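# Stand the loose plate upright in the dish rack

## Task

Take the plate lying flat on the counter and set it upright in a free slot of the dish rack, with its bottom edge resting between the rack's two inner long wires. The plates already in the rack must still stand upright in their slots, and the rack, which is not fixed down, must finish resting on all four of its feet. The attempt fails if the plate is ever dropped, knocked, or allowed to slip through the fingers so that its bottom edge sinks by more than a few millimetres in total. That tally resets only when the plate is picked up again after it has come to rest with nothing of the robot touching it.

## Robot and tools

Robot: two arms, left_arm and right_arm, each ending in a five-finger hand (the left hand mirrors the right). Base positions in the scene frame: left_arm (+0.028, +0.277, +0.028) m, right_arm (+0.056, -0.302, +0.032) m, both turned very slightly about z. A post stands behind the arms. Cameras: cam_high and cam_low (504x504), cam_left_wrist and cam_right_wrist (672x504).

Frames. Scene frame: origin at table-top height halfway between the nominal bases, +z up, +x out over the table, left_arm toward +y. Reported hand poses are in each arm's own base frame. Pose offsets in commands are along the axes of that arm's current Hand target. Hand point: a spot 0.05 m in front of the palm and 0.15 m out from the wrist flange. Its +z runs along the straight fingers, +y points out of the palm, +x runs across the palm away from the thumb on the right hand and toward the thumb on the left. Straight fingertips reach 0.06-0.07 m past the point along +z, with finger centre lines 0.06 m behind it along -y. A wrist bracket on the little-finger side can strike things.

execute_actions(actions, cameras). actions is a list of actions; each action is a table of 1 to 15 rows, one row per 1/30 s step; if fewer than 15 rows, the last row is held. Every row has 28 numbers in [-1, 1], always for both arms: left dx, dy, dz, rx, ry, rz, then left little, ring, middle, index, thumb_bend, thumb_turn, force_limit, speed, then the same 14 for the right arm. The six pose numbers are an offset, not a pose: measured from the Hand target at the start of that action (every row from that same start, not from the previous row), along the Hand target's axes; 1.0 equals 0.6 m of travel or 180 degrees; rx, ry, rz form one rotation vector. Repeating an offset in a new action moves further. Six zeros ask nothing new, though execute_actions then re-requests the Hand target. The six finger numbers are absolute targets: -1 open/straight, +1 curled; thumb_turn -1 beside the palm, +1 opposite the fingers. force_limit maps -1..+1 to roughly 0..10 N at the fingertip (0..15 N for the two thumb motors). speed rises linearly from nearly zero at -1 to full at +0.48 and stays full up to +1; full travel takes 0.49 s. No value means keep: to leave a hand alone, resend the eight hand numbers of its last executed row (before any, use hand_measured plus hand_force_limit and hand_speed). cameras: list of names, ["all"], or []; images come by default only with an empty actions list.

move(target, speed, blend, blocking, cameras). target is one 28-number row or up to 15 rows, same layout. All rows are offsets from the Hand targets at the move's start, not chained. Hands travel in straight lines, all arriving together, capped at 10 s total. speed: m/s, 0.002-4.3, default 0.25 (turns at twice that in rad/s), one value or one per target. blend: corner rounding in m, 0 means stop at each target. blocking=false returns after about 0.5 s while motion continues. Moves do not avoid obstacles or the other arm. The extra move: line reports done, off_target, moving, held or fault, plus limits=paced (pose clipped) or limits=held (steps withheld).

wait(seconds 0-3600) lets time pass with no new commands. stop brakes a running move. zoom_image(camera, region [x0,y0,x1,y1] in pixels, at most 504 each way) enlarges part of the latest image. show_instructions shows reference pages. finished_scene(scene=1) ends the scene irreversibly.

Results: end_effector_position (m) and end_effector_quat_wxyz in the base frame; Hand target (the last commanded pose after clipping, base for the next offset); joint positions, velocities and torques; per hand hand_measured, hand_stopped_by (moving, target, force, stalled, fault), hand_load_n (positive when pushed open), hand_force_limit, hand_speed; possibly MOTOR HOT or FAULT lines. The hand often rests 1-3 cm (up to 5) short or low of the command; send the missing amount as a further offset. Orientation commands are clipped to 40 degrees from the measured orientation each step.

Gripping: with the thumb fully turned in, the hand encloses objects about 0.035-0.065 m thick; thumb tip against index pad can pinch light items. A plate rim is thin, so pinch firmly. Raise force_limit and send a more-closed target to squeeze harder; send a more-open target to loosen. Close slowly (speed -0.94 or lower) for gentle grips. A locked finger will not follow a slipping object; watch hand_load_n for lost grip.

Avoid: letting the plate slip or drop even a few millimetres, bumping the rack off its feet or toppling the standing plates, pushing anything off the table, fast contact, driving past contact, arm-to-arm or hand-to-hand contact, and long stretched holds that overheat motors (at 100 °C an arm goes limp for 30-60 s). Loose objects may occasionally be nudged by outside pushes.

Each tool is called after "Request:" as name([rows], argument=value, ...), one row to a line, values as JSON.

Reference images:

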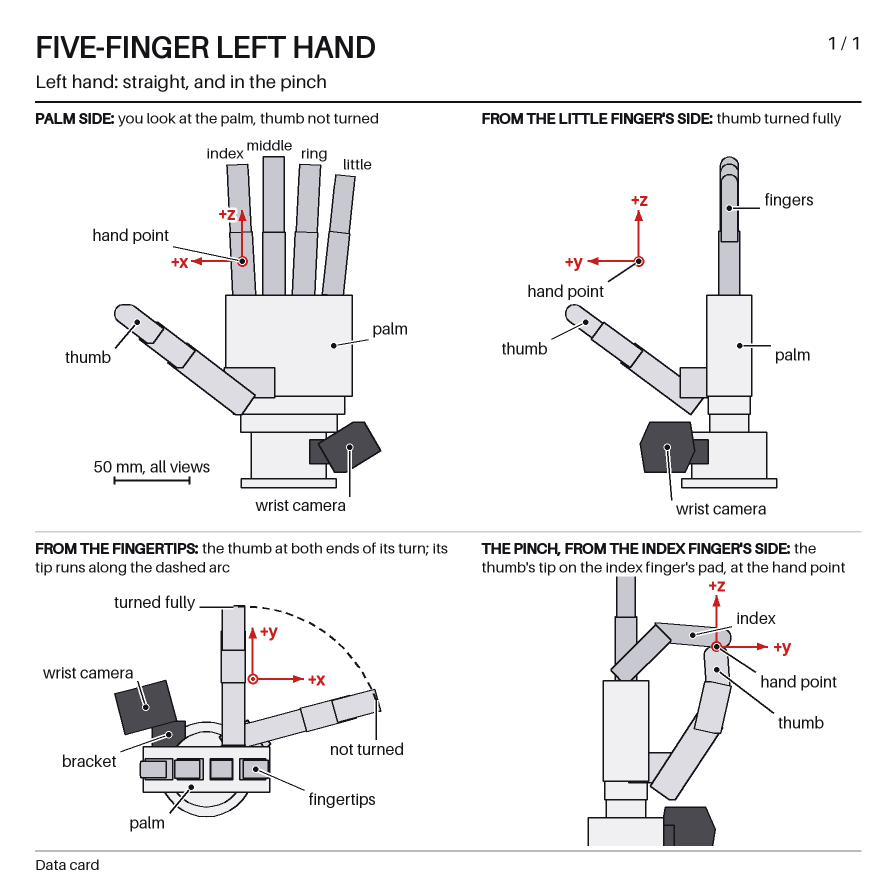

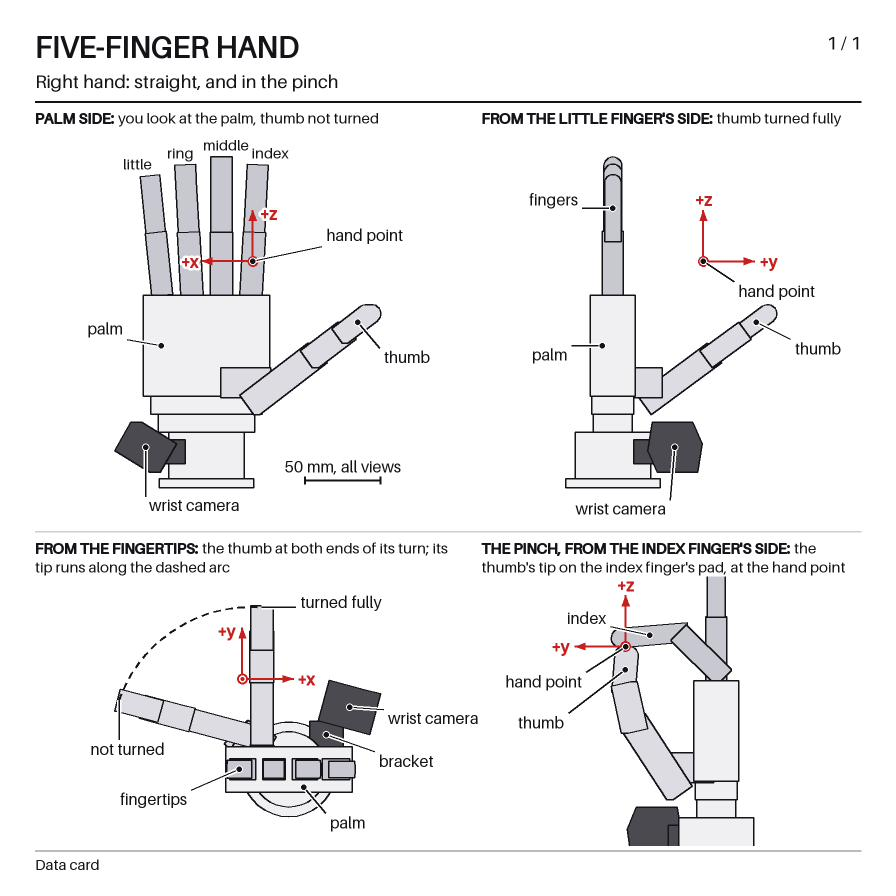

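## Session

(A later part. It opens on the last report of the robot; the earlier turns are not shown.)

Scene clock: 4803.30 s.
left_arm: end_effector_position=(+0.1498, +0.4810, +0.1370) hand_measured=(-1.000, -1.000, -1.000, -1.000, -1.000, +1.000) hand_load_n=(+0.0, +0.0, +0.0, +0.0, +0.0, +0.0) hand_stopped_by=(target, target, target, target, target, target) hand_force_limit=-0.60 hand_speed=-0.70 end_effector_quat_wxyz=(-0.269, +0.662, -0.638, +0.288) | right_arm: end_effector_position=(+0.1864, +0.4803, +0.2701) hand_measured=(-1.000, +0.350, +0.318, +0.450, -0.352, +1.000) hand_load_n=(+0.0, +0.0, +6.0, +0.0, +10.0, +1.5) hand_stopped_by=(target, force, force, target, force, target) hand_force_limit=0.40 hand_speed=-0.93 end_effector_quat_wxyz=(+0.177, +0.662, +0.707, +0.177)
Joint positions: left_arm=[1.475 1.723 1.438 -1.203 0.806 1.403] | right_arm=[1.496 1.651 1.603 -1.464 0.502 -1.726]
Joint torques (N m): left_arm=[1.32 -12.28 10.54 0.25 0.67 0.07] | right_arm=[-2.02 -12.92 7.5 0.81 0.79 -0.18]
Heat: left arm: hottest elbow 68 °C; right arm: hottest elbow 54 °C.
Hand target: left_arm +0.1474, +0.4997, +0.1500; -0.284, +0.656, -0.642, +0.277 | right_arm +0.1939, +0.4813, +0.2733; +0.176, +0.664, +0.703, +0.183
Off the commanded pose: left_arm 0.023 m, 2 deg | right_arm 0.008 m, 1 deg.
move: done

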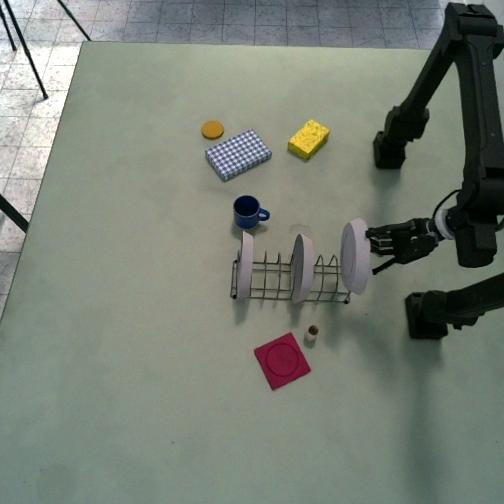

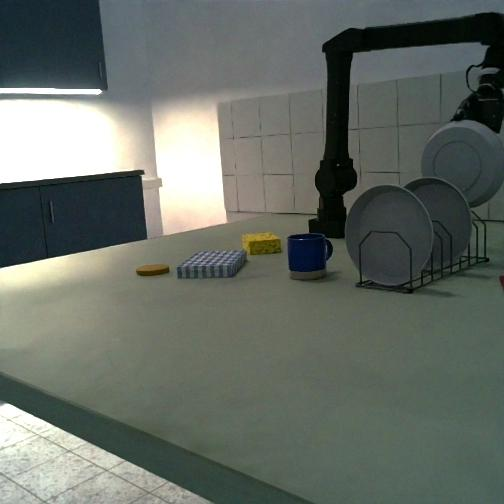

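Request:
move(target=[0,0,0,0,0,0,-1,-1,-1,-1,-1,1,-0.6,-0.7,0,-0.006,0.0157,-0.0067,0,0,-1,0.5,0.5,0.45,-0.13,1,0.4,-0.93], speed=0.04, cameras=["cam_high", "cam_low"])

Request:
zoom_image(camera="cam_high", region=[325, 210, 375, 260])

Request:
zoom_image(camera="cam_high", region=[325, 250, 375, 300])

Request:
zoom_image(camera="cam_low", region=[404, 120, 504, 220])

Scene clock: 4827.50 s.
left_arm: end_effector_position=(+0.1498, +0.4810, +0.1370) hand_measured=(-1.000, -1.000, -1.000, -1.000, -1.000, +1.000) hand_load_n=(+0.0, -0.5, +0.0, +0.0, +0.0, +0.0) hand_stopped_by=(target, target, target, target, target, target) hand_force_limit=-0.60 hand_speed=-0.70 end_effector_quat_wxyz=(-0.269, +0.662, -0.638, +0.288) | right_arm: end_effector_position=(+0.1893, +0.4798, +0.2604) hand_measured=(-1.000, +0.350, +0.318, +0.450, -0.352, +1.000) hand_load_n=(+0.0, +0.0, +6.0, +0.0, +10.5, +1.0) hand_stopped_by=(target, force, force, target, force, target) hand_force_limit=0.40 hand_speed=-0.93 end_effector_quat_wxyz=(+0.184, +0.660, +0.704, +0.184)
Joint positions: left_arm=[1.475 1.723 1.438 -1.203 0.806 1.403] | right_arm=[1.496 1.651 1.57 -1.428 0.523 -1.726]
Joint torques (N m): left_arm=[1.32 -12.28 10.54 0.25 0.68 0.07] | right_arm=[-1.85 -12.81 7.51 0.83 0.82 -0.17]
Heat: left arm: hottest elbow 68 °C; right arm: hottest elbow 54 °C.
Hand target: left_arm +0.1474, +0.4997, +0.1500; -0.284, +0.656, -0.642, +0.277 | right_arm +0.1955, +0.4813, +0.2633; +0.183, +0.662, +0.701, +0.191
Off the commanded pose: left_arm 0.023 m, 2 deg | right_arm 0.007 m, 1 deg.
move: done

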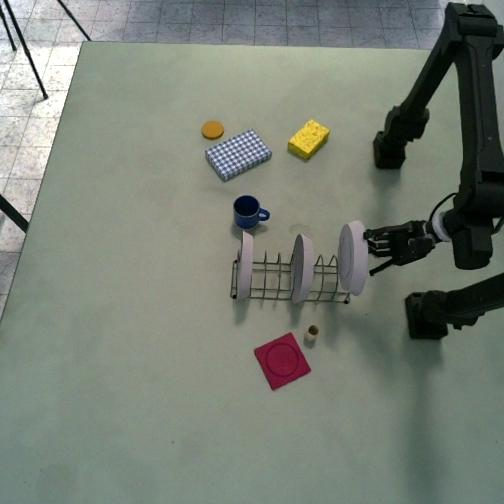

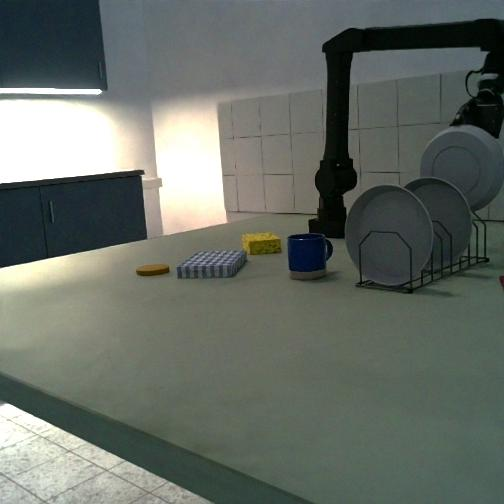

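Scaled by 10.080 from the camera's image (finer frame: 720x720).

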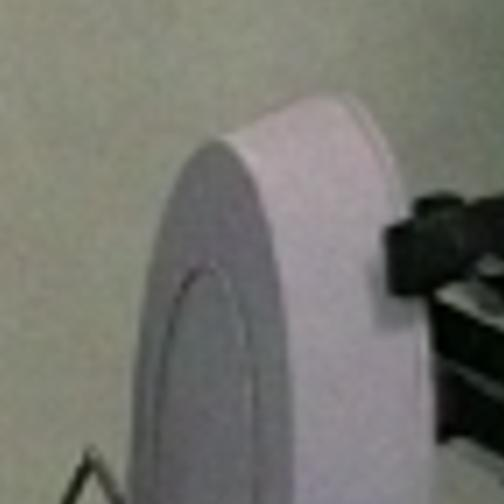

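Scaled by 10.080 from the camera's image (finer frame: 720x720).

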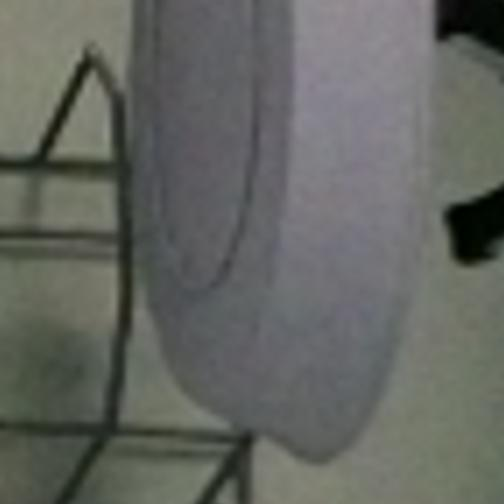

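Scaled by 5.040 from the camera's image (finer frame: 720x720).

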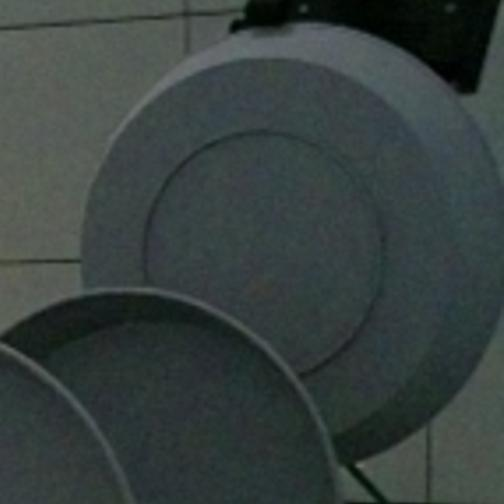

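Request:
move(target=[0,0,0,0,0,0,-1,-1,-1,-1,-1,1,-0.6,-0.7,0,-0.0066,0.0116,0,0,0,-1,0.5,0.5,0.45,-0.13,1,0.4,-0.93], speed=0.04, cameras=["cam_high", "cam_low"])

Request:
zoom_image(camera="cam_high", region=[325, 210, 375, 260])

Request:
zoom_image(camera="cam_high", region=[325, 250, 375, 300])

Request:
zoom_image(camera="cam_low", region=[424, 160, 504, 240])

Scene clock: 4841.20 s.
left_arm: end_effector_position=(+0.1498, +0.4810, +0.1370) hand_measured=(-1.000, -1.000, -1.000, -1.000, -1.000, +1.000) hand_load_n=(+0.0, +0.0, +0.0, +0.0, +0.0, +0.0) hand_stopped_by=(target, target, target, target, target, target) hand_force_limit=-0.60 hand_speed=-0.70 end_effector_quat_wxyz=(-0.269, +0.662, -0.638, +0.288) | right_arm: end_effector_position=(+0.1893, +0.4795, +0.2532) hand_measured=(-1.000, +0.350, +0.318, +0.450, -0.352, +1.000) hand_load_n=(+0.0, +0.5, +5.5, +0.5, +10.5, +1.5) hand_stopped_by=(target, force, force, target, force, target) hand_force_limit=0.40 hand_speed=-0.93 end_effector_quat_wxyz=(+0.183, +0.661, +0.704, +0.185)
Joint positions: left_arm=[1.475 1.723 1.438 -1.203 0.806 1.403] | right_arm=[1.496 1.651 1.551 -1.407 0.523 -1.726]
Joint torques (N m): left_arm=[1.32 -12.28 10.55 0.25 0.67 0.07] | right_arm=[-1.85 -12.69 7.5 0.83 0.8 -0.17]
Heat: left arm: hottest elbow 69 °C; right arm: hottest elbow 54 °C.
Hand target: left_arm +0.1474, +0.4997, +0.1500; -0.284, +0.656, -0.642, +0.277 | right_arm +0.1956, +0.4813, +0.2553; +0.183, +0.662, +0.701, +0.191
Off the commanded pose: left_arm 0.023 m, 2 deg | right_arm 0.007 m, 1 deg.
move: done

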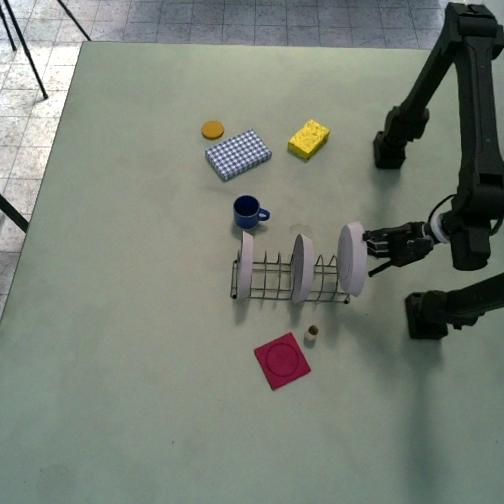

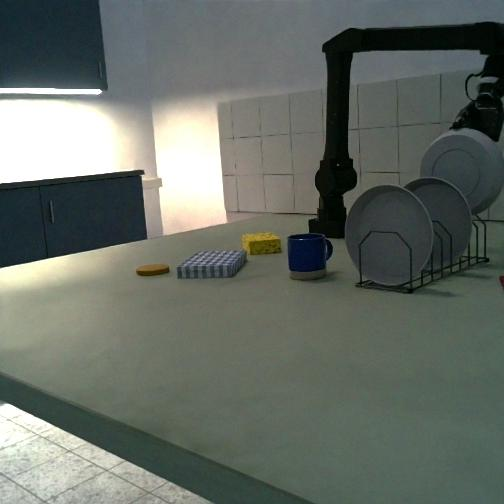

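Scaled by 10.080 from the camera's image (finer frame: 720x720).

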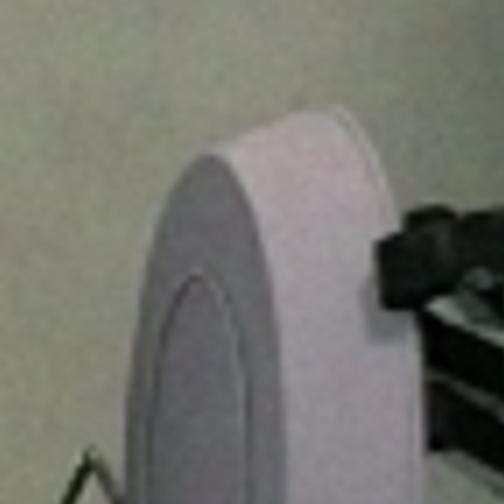

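Scaled by 10.080 from the camera's image (finer frame: 720x720).

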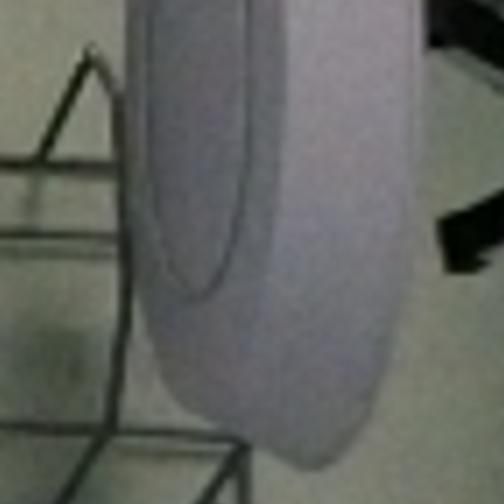

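Scaled by 6.300 from the camera's image (finer frame: 720x720).

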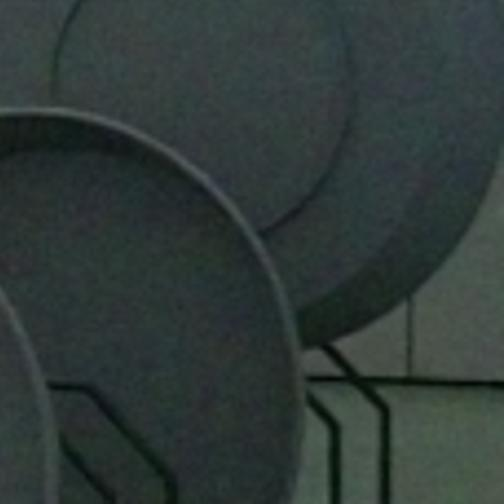

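Request:
move(target=[0,0,0,0,0,0,-1,-1,-1,-1,-1,1,-0.6,-0.7,0,-0.0091,0.0178,0,0,0,-1,0.5,0.5,0.45,-0.13,1,0.4,-0.93], speed=0.04, cameras=["cam_high", "cam_low"])

Request:
zoom_image(camera="cam_high", region=[325, 215, 375, 265])

Request:
zoom_image(camera="cam_high", region=[325, 255, 375, 305])

Request:
zoom_image(camera="cam_low", region=[424, 170, 504, 250])

Scene clock: 4852.37 s.
left_arm: end_effector_position=(+0.1498, +0.4810, +0.1370) hand_measured=(-1.000, -1.000, -1.000, -1.000, -1.000, +1.000) hand_load_n=(+0.0, +0.0, +0.0, +0.0, +0.0, +0.0) hand_stopped_by=(target, target, target, target, target, target) hand_force_limit=-0.60 hand_speed=-0.70 end_effector_quat_wxyz=(-0.269, +0.662, -0.638, +0.288) | right_arm: end_effector_position=(+0.1914, +0.4826, +0.2510) hand_measured=(-1.000, +0.350, +0.318, +0.450, -0.352, +1.000) hand_load_n=(+0.0, +0.5, +4.5, +0.0, +11.5, +1.0) hand_stopped_by=(target, force, force, target, force, target) hand_force_limit=0.40 hand_speed=-0.93 end_effector_quat_wxyz=(+0.183, +0.660, +0.702, +0.195)
Joint positions: left_arm=[1.475 1.723 1.438 -1.203 0.806 1.403] | right_arm=[1.496 1.651 1.54 -1.378 0.536 -1.728]
Joint torques (N m): left_arm=[1.32 -12.28 10.54 0.25 0.67 0.07] | right_arm=[-1.96 -12.45 6.35 0.94 0.25 -0.18]
Heat: left arm: hottest elbow 69 °C; right arm: hottest elbow 53 °C.
Hand target: left_arm +0.1474, +0.4997, +0.1500; -0.284, +0.656, -0.642, +0.277 | right_arm +0.1964, +0.4813, +0.2433; +0.183, +0.662, +0.702, +0.191
Off the commanded pose: left_arm 0.023 m, 2 deg | right_arm 0.009 m, 1 deg.
move: done

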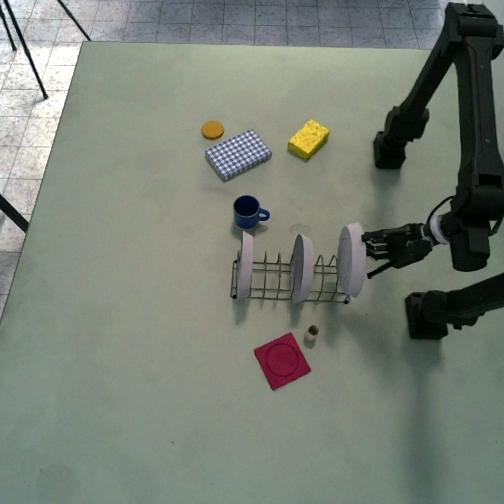

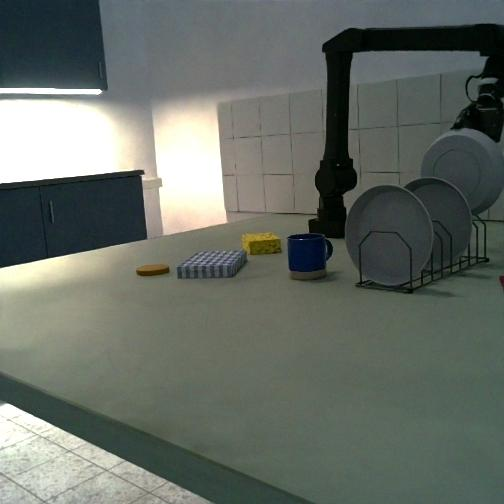

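Scaled by 10.080 from the camera's image (finer frame: 720x720).

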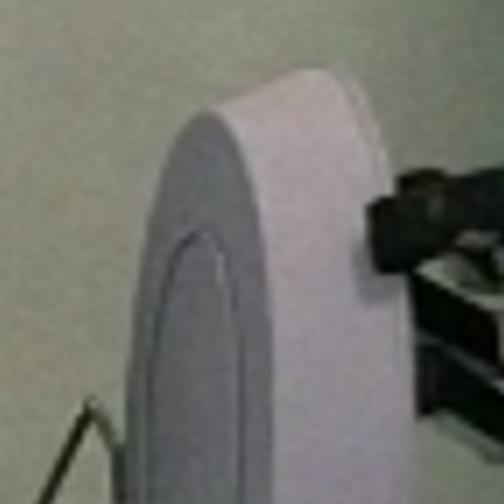

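Scaled by 10.080 from the camera's image (finer frame: 720x720).

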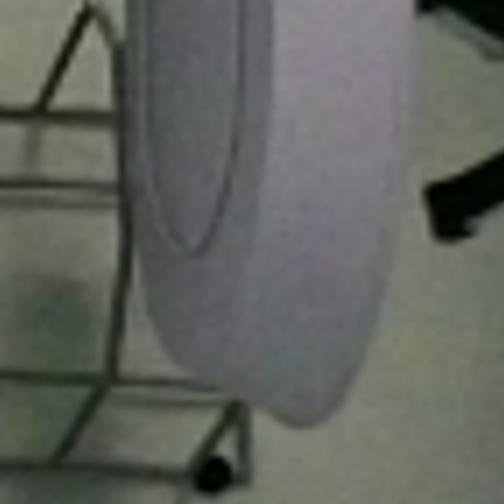

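Scaled by 6.300 from the camera's image (finer frame: 720x720).

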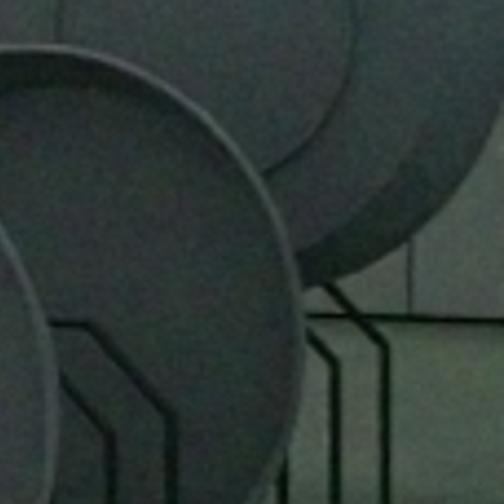

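Request:
move(target=[0,0,0,0,0,0,-1,-1,-1,-1,-1,1,-0.6,-0.7,0.001,0.022,-0.0545,0,0,0,-1,0.5,0.5,0.45,-0.13,1,0.4,-0.93], speed=0.04)

Scene clock: 4887.00 s.
left_arm: end_effector_position=(+0.1498, +0.4810, +0.1370) hand_measured=(-1.000, -1.000, -1.000, -1.000, -1.000, +1.000) hand_load_n=(+0.0, +0.0, +0.0, +0.0, +0.0, +0.0) hand_stopped_by=(target, target, target, target, target, target) hand_force_limit=-0.60 hand_speed=-0.70 end_effector_quat_wxyz=(-0.269, +0.662, -0.638, +0.288) | right_arm: end_effector_position=(+0.1893, +0.4711, +0.2544) hand_measured=(-1.000, +0.350, +0.318, +0.450, -0.352, +1.000) hand_load_n=(+0.0, +0.0, +6.0, +0.0, +10.0, +1.0) hand_stopped_by=(target, force, force, target, force, target) hand_force_limit=0.40 hand_speed=-0.93 end_effector_quat_wxyz=(+0.197, +0.656, +0.708, +0.171)
Joint positions: left_arm=[1.475 1.723 1.438 -1.203 0.806 1.403] | right_arm=[1.496 1.651 1.551 -1.447 0.527 -1.728]
Joint torques (N m): left_arm=[1.26 -12.28 10.54 0.27 0.67 0.07] | right_arm=[-1.2 -13.1 11.28 -0.12 0.66 -0.06]
Heat: left arm: hottest elbow 69 °C; right arm: hottest elbow 51 °C.
Hand target: left_arm +0.1474, +0.4997, +0.1500; -0.284, +0.656, -0.642, +0.277 | right_arm +0.1910, +0.4817, +0.2782; +0.183, +0.662, +0.701, +0.191
Off the commanded pose: left_arm 0.023 m, 2 deg | right_arm 0.026 m, 3 deg.
move: off_target (right_arm)

Request:
move(target=[0,0,0,0,0,0,-1,-1,-1,-1,-1,1,-0.6,-0.7,0.0005,0.0,-0.0203,0,0,0,-1,0.5,0.5,0.45,-0.13,1,0.4,-0.93], speed=0.04, cameras=["cam_high", "cam_low"])

Request:
zoom_image(camera="cam_high", region=[325, 205, 375, 255])

Request:
zoom_image(camera="cam_high", region=[325, 250, 375, 300])

Scene clock: 4894.23 s.
left_arm: end_effector_position=(+0.1498, +0.4810, +0.1370) hand_measured=(-1.000, -1.000, -1.000, -1.000, -1.000, +1.000) hand_load_n=(+0.0, +0.0, +0.0, +0.0, +0.0, +0.0) hand_stopped_by=(target, target, target, target, target, target) hand_force_limit=-0.60 hand_speed=-0.70 end_effector_quat_wxyz=(-0.269, +0.662, -0.638, +0.288) | right_arm: end_effector_position=(+0.1883, +0.4702, +0.2647) hand_measured=(-1.000, +0.350, +0.318, +0.450, -0.352, +1.000) hand_load_n=(-0.5, +0.0, +5.5, +0.0, +10.0, +1.5) hand_stopped_by=(target, force, force, target, force, target) hand_force_limit=0.40 hand_speed=-0.93 end_effector_quat_wxyz=(+0.199, +0.658, +0.707, +0.169)
Joint positions: left_arm=[1.475 1.723 1.438 -1.203 0.806 1.403] | right_arm=[1.498 1.651 1.578 -1.481 0.527 -1.72]
Joint torques (N m): left_arm=[1.32 -12.28 10.54 0.25 0.67 0.07] | right_arm=[-0.5 -13.1 11.32 -0.16 0.67 -0.01]
Heat: left arm: hottest elbow 69 °C; right arm: hottest elbow 52 °C.
Hand target: left_arm +0.1474, +0.4997, +0.1500; -0.284, +0.656, -0.642, +0.277 | right_arm +0.1848, +0.4818, +0.2888; +0.183, +0.662, +0.701, +0.191
Off the commanded pose: left_arm 0.023 m, 2 deg | right_arm 0.027 m, 3 deg.
move: off_target (right_arm)

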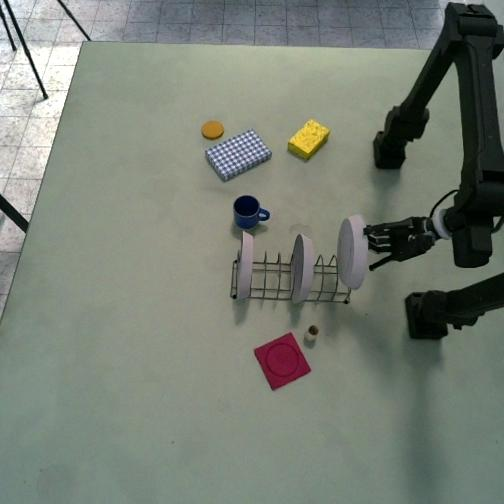

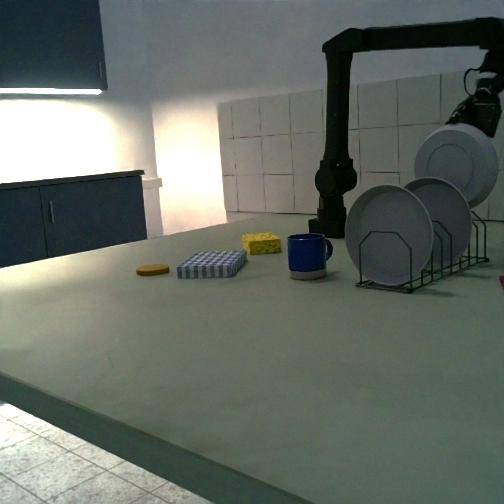

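Scaled by 10.080 from the camera's image (finer frame: 720x720).

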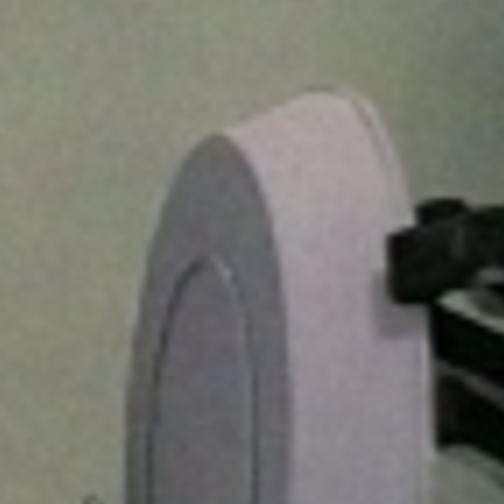

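Scaled by 10.080 from the camera's image (finer frame: 720x720).

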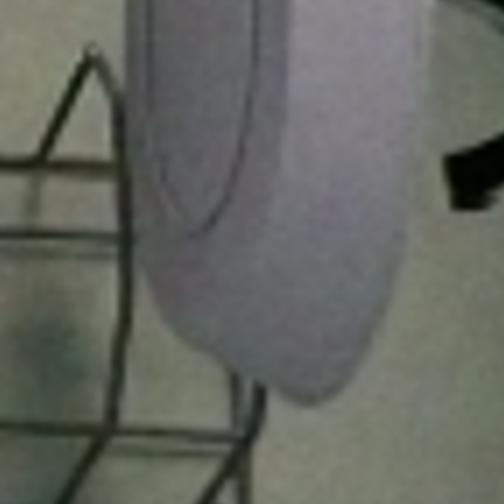

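Request:
zoom_image(camera="cam_low", region=[404, 120, 504, 220])

Request:
wait(seconds=0.1, cameras=["cam_right_wrist"])

Scaled by 5.040 from the camera's image (finer frame: 720x720).

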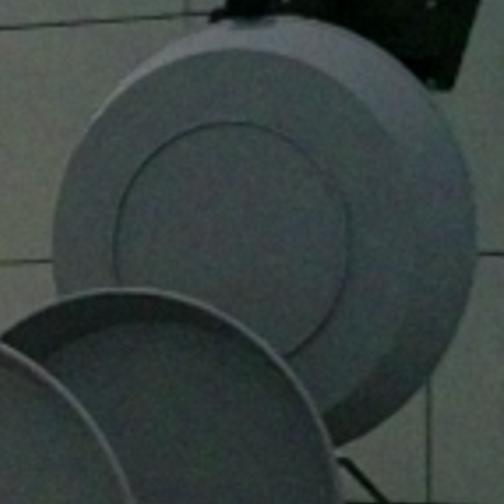

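Scene clock: 4920.10 s.
left_arm: end_effector_position=(+0.1498, +0.4810, +0.1370) hand_measured=(-1.000, -1.000, -1.000, -1.000, -1.000, +1.000) hand_load_n=(+0.0, +0.0, +0.0, +0.0, +0.0, +0.0) hand_stopped_by=(target, target, target, target, target, target) hand_force_limit=-0.60 hand_speed=-0.70 end_effector_quat_wxyz=(-0.269, +0.662, -0.638, +0.288) | right_arm: end_effector_position=(+0.1883, +0.4702, +0.2647) hand_measured=(-1.000, +0.350, +0.318, +0.450, -0.352, +1.000) hand_load_n=(+0.0, -0.5, +6.0, +0.0, +10.0, +1.0) hand_stopped_by=(target, force, force, target, force, target) hand_force_limit=0.40 hand_speed=-0.93 end_effector_quat_wxyz=(+0.199, +0.658, +0.707, +0.169)
Joint positions: left_arm=[1.475 1.723 1.438 -1.203 0.806 1.403] | right_arm=[1.498 1.651 1.578 -1.481 0.527 -1.72]
Joint torques (N m): left_arm=[1.32 -12.28 10.52 0.24 0.67 0.07] | right_arm=[-0.5 -13.16 11.32 -0.12 0.67 0]
Heat: left arm: hottest elbow 69 °C; right arm: hottest elbow 53 °C.
Hand target: left_arm +0.1474, +0.4997, +0.1500; -0.284, +0.656, -0.642, +0.277 | right_arm +0.1848, +0.4818, +0.2888; +0.183, +0.662, +0.701, +0.191
Off the commanded pose: left_arm 0.023 m, 2 deg | right_arm 0.027 m, 3 deg.
wait: 0.10 s; at rest from the start

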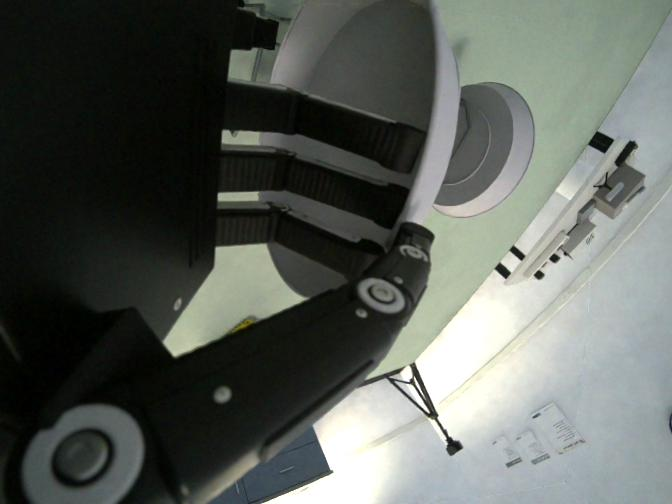

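Request:
move(target=[0,0,0,0,0,0,-1,-1,-1,-1,-1,1,-0.6,-0.7,-0.0011,-0.0313,0.0396,0,0,0,-1,0.5,0.5,0.45,-0.13,1,0.4,-0.93], speed=0.04, cameras=["cam_high", "cam_low"])

Request:
zoom_image(camera="cam_high", region=[325, 210, 375, 260])

Request:
zoom_image(camera="cam_high", region=[325, 250, 375, 300])

Scene clock: 4935.87 s.
left_arm: end_effector_position=(+0.1498, +0.4810, +0.1370) hand_measured=(-1.000, -1.000, -1.000, -1.000, -1.000, +1.000) hand_load_n=(+0.0, +0.0, +0.0, +0.0, +0.0, +0.0) hand_stopped_by=(target, target, target, target, target, target) hand_force_limit=-0.60 hand_speed=-0.70 end_effector_quat_wxyz=(-0.269, +0.662, -0.638, +0.288) | right_arm: end_effector_position=(+0.1861, +0.4760, +0.2563) hand_measured=(-1.000, +0.350, +0.318, +0.450, -0.352, +1.000) hand_load_n=(+0.0, +0.0, +6.0, +0.0, +10.0, +1.0) hand_stopped_by=(target, force, force, target, force, target) hand_force_limit=0.40 hand_speed=-0.93 end_effector_quat_wxyz=(+0.189, +0.662, +0.702, +0.181)
Joint positions: left_arm=[1.475 1.723 1.438 -1.203 0.806 1.403] | right_arm=[1.503 1.651 1.557 -1.432 0.527 -1.71]
Joint torques (N m): left_arm=[1.32 -12.28 10.52 0.25 0.67 0.07] | right_arm=[-0.32 -12.81 7.5 0.8 0.7 0]
Heat: left arm: hottest elbow 69 °C; right arm: hottest elbow 53 °C.
Hand target: left_arm +0.1474, +0.4997, +0.1500; -0.284, +0.656, -0.642, +0.277 | right_arm +0.1808, +0.4807, +0.2586; +0.183, +0.662, +0.702, +0.191
Off the commanded pose: left_arm 0.023 m, 2 deg | right_arm 0.008 m, 1 deg.
move: done

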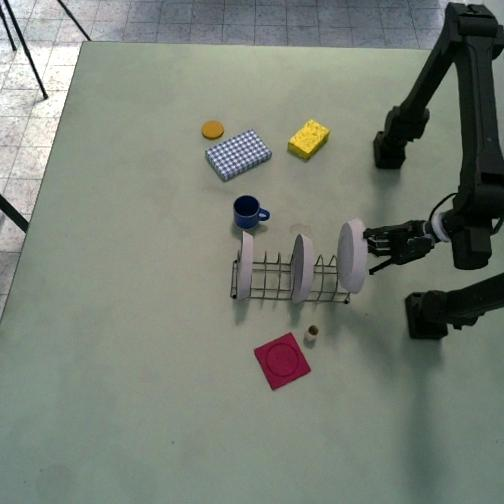

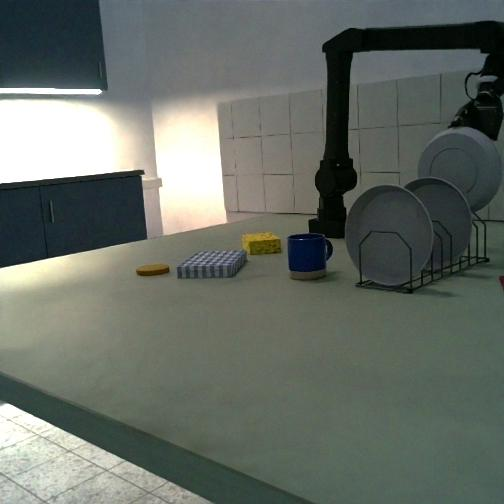

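Scaled by 10.080 from the camera's image (finer frame: 720x720).

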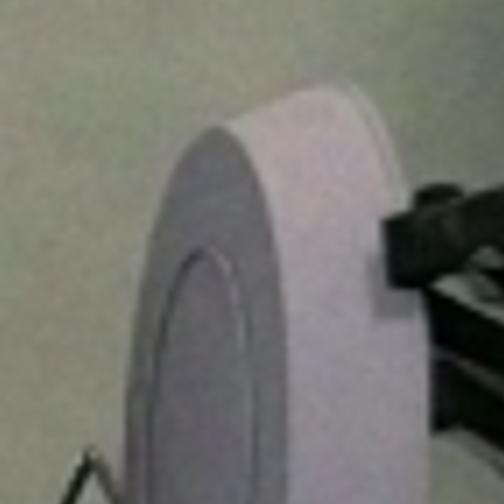

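Scaled by 10.080 from the camera's image (finer frame: 720x720).

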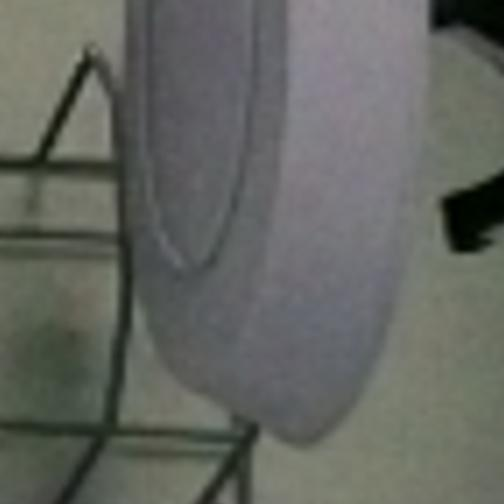

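Request:
move(target=[0,0,0,0,0,0,-1,-1,-1,-1,-1,1,-0.6,-0.7,0.0005,-0.0072,-0.0042,0,0,0,-1,0.5,0.5,0.45,-0.13,1,0.4,-0.93], speed=0.04, cameras=["cam_high", "cam_low"])

Request:
zoom_image(camera="cam_high", region=[325, 210, 375, 260])

Request:
zoom_image(camera="cam_high", region=[325, 250, 375, 300])

Scene clock: 4963.23 s.
left_arm: end_effector_position=(+0.1498, +0.4810, +0.1370) hand_measured=(-1.000, -1.000, -1.000, -1.000, -1.000, +1.000) hand_load_n=(+0.0, +0.0, +0.0, +0.5, +0.0, +0.0) hand_stopped_by=(target, target, target, target, target, target) hand_force_limit=-0.60 hand_speed=-0.70 end_effector_quat_wxyz=(-0.269, +0.662, -0.638, +0.288) | right_arm: end_effector_position=(+0.1803, +0.4774, +0.2561) hand_measured=(-1.000, +0.350, +0.318, +0.450, -0.352, +1.000) hand_load_n=(+0.0, +0.0, +5.5, +0.0, +10.0, +1.5) hand_stopped_by=(target, force, force, target, force, target) hand_force_limit=0.40 hand_speed=-0.93 end_effector_quat_wxyz=(+0.186, +0.662, +0.703, +0.183)
Joint positions: left_arm=[1.475 1.723 1.438 -1.203 0.806 1.403] | right_arm=[1.515 1.651 1.557 -1.432 0.527 -1.699]
Joint torques (N m): left_arm=[1.32 -12.28 10.52 0.25 0.67 0.07] | right_arm=[-0.44 -12.75 7.54 0.55 0.73 0]
Heat: left arm: hottest elbow 69 °C; right arm: hottest elbow 55 °C.
Hand target: left_arm +0.1474, +0.4997, +0.1500; -0.284, +0.656, -0.642, +0.277 | right_arm +0.1758, +0.4807, +0.2586; +0.183, +0.662, +0.701, +0.191
Off the commanded pose: left_arm 0.023 m, 2 deg | right_arm 0.006 m, 1 deg.
move: done

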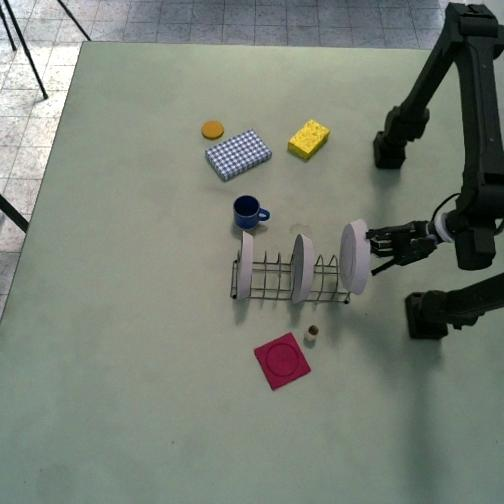

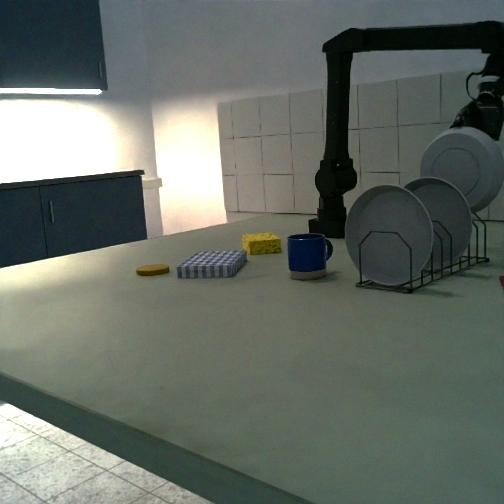

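Scaled by 10.080 from the camera's image (finer frame: 720x720).

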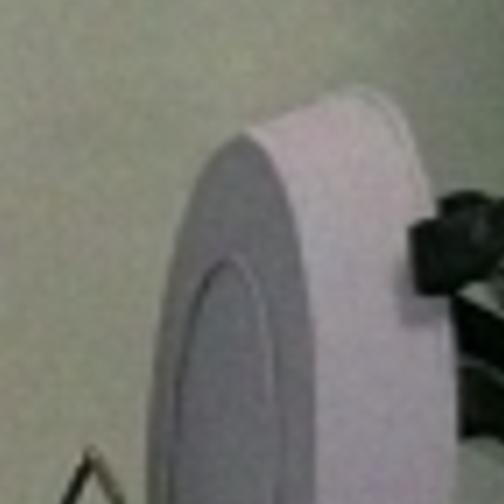

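Scaled by 10.080 from the camera's image (finer frame: 720x720).

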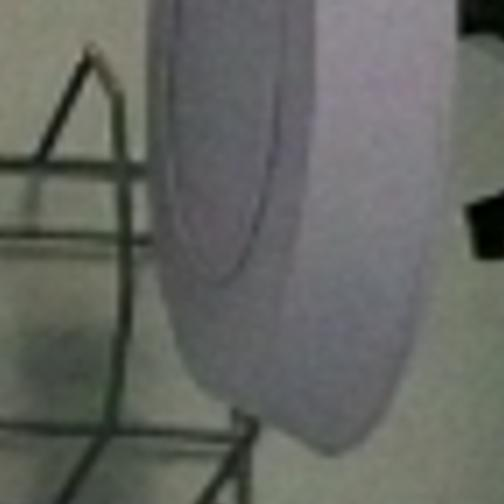

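Request:
move(target=[0,0,0,0,0,0,-1,-1,-1,-1,-1,1,-0.6,-0.7,-0.0013,0.0200,0.0119,0,0,0,-1,0.5,0.5,0.45,-0.13,1,0.4,-0.93], speed=0.04, cameras=["cam_high", "cam_low"])

Request:
zoom_image(camera="cam_high", region=[325, 210, 375, 260])

Request:
zoom_image(camera="cam_high", region=[325, 250, 375, 300])

Scene clock: 4983.33 s.
left_arm: end_effector_position=(+0.1498, +0.4810, +0.1370) hand_measured=(-1.000, -1.000, -1.000, -1.000, -1.000, +1.000) hand_load_n=(+0.0, +0.0, +0.0, +0.0, +0.0, +0.0) hand_stopped_by=(target, target, target, target, target, target) hand_force_limit=-0.60 hand_speed=-0.70 end_effector_quat_wxyz=(-0.269, +0.662, -0.638, +0.288) | right_arm: end_effector_position=(+0.1829, +0.4796, +0.2562) hand_measured=(-1.000, +0.350, +0.318, +0.450, -0.352, +1.000) hand_load_n=(+0.0, +0.5, +5.5, +0.0, +10.0, +1.0) hand_stopped_by=(target, force, force, target, force, target) hand_force_limit=0.40 hand_speed=-0.93 end_effector_quat_wxyz=(+0.185, +0.660, +0.704, +0.185)
Joint positions: left_arm=[1.475 1.723 1.438 -1.203 0.806 1.403] | right_arm=[1.51 1.651 1.557 -1.421 0.527 -1.712]
Joint torques (N m): left_arm=[1.38 -12.28 10.54 0.25 0.67 0.07] | right_arm=[-2.02 -12.86 7.45 0.81 0.67 -0.18]
Heat: left arm: hottest elbow 69 °C; right arm: hottest elbow 55 °C.
Hand target: left_arm +0.1474, +0.4997, +0.1500; -0.284, +0.656, -0.642, +0.277 | right_arm +0.1898, +0.4807, +0.2586; +0.183, +0.662, +0.701, +0.191
Off the commanded pose: left_arm 0.023 m, 2 deg | right_arm 0.007 m, 1 deg.
move: done

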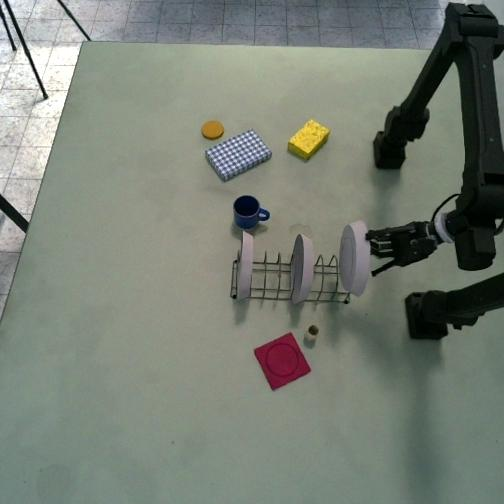

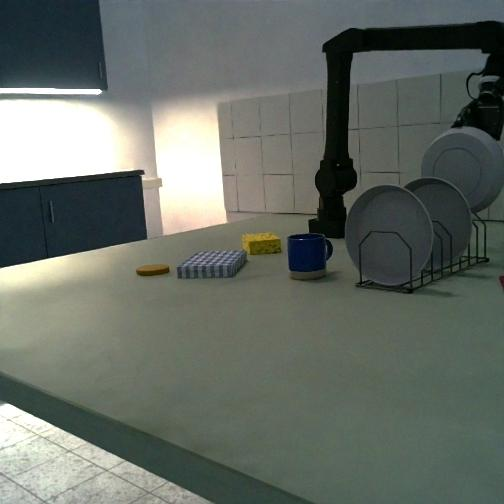

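Scaled by 10.080 from the camera's image (finer frame: 720x720).

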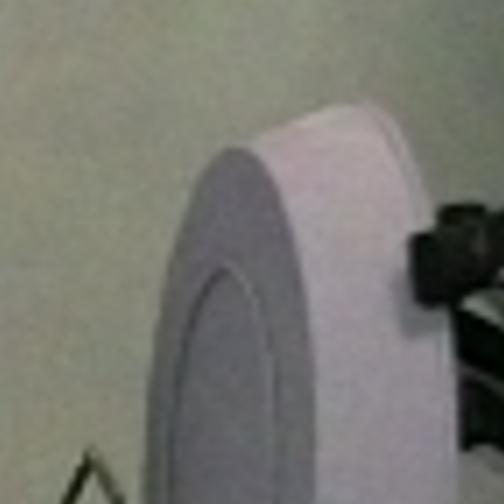

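Scaled by 10.080 from the camera's image (finer frame: 720x720).

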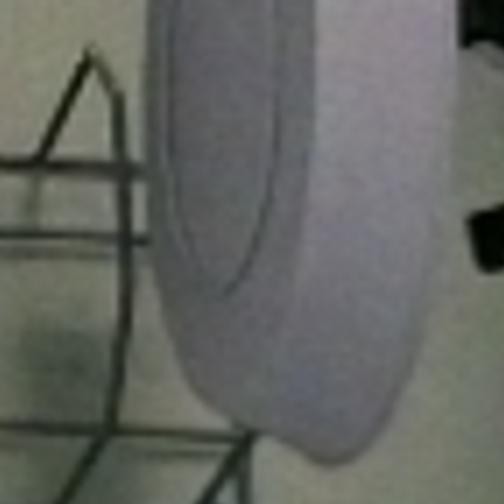

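Request:
wait(seconds=0.1, cameras=["cam_high", "cam_low", "cam_right_wrist"])

Request:
zoom_image(camera="cam_high", region=[340, 210, 410, 280])

Request:
zoom_image(camera="cam_low", region=[404, 100, 504, 200])

Scene clock: 4995.50 s.
left_arm: end_effector_position=(+0.1498, +0.4810, +0.1370) hand_measured=(-1.000, -1.000, -1.000, -1.000, -1.000, +1.000) hand_load_n=(+0.0, +0.0, +0.0, +0.0, +0.0, +0.0) hand_stopped_by=(target, target, target, target, target, target) hand_force_limit=-0.60 hand_speed=-0.70 end_effector_quat_wxyz=(-0.269, +0.662, -0.638, +0.288) | right_arm: end_effector_position=(+0.1829, +0.4796, +0.2562) hand_measured=(-1.000, +0.350, +0.318, +0.450, -0.352, +1.000) hand_load_n=(+0.0, +0.0, +5.5, +0.0, +10.5, +1.0) hand_stopped_by=(target, force, force, target, force, target) hand_force_limit=0.40 hand_speed=-0.93 end_effector_quat_wxyz=(+0.185, +0.660, +0.705, +0.185)
Joint positions: left_arm=[1.475 1.723 1.438 -1.203 0.806 1.403] | right_arm=[1.51 1.651 1.557 -1.421 0.527 -1.713]
Joint torques (N m): left_arm=[1.32 -12.28 10.52 0.25 0.67 0.07] | right_arm=[-2.02 -12.81 7.46 0.8 0.67 -0.18]
Heat: left arm: hottest elbow 69 °C; right arm: hottest elbow 54 °C.
Hand target: left_arm +0.1474, +0.4997, +0.1500; -0.284, +0.656, -0.642, +0.277 | right_arm +0.1898, +0.4807, +0.2586; +0.183, +0.662, +0.701, +0.191
Off the commanded pose: left_arm 0.023 m, 2 deg | right_arm 0.007 m, 1 deg.
wait: 0.10 s; at rest from the start

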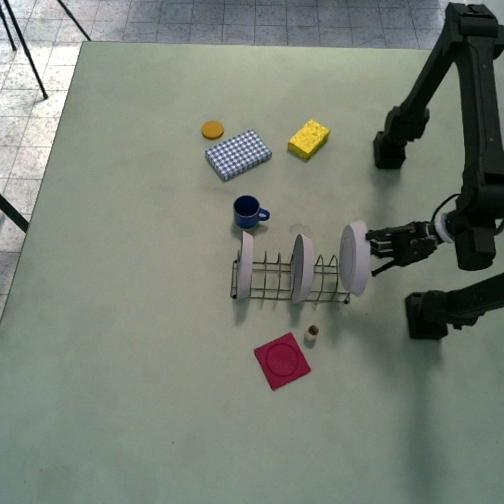

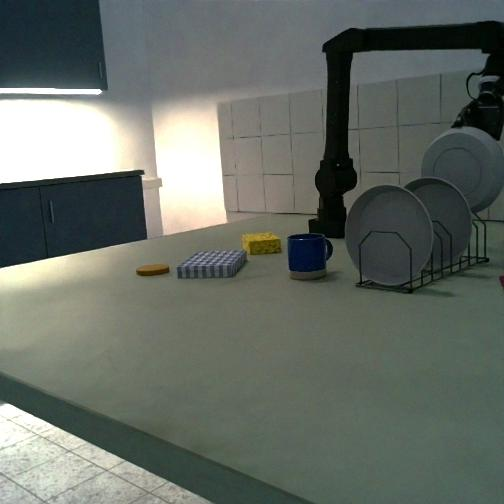

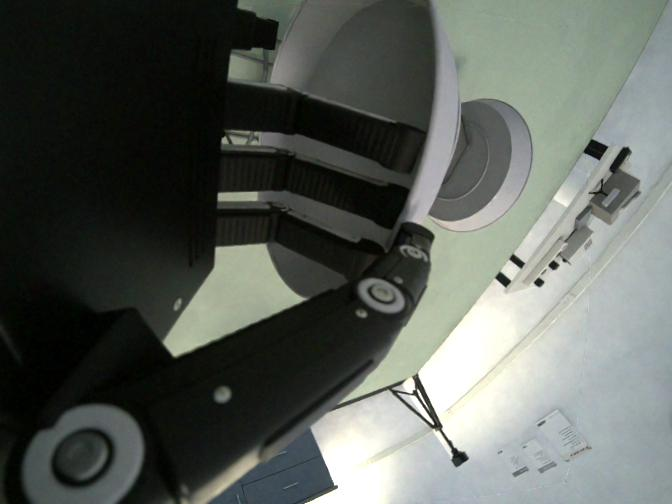

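Scaled by 7.200 from the camera's image (finer frame: 720x720).

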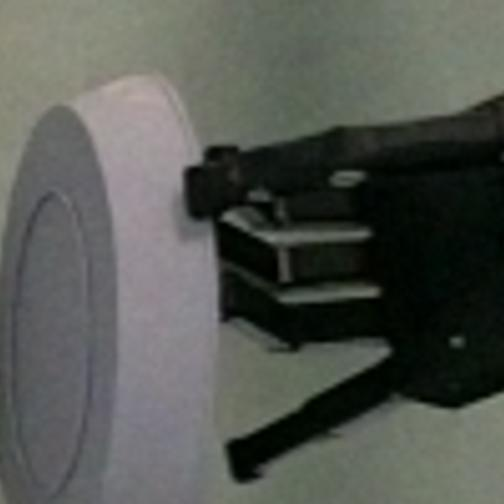

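Scaled by 5.040 from the camera's image (finer frame: 720x720).

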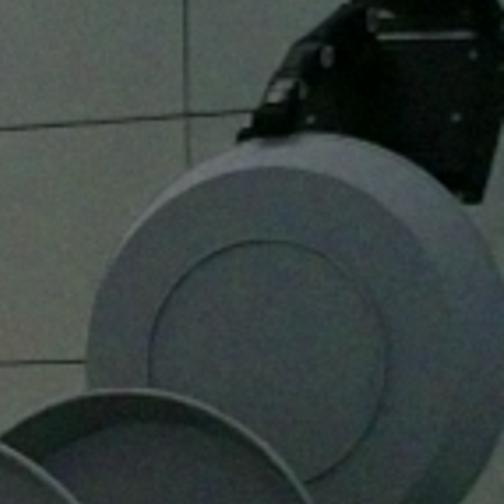

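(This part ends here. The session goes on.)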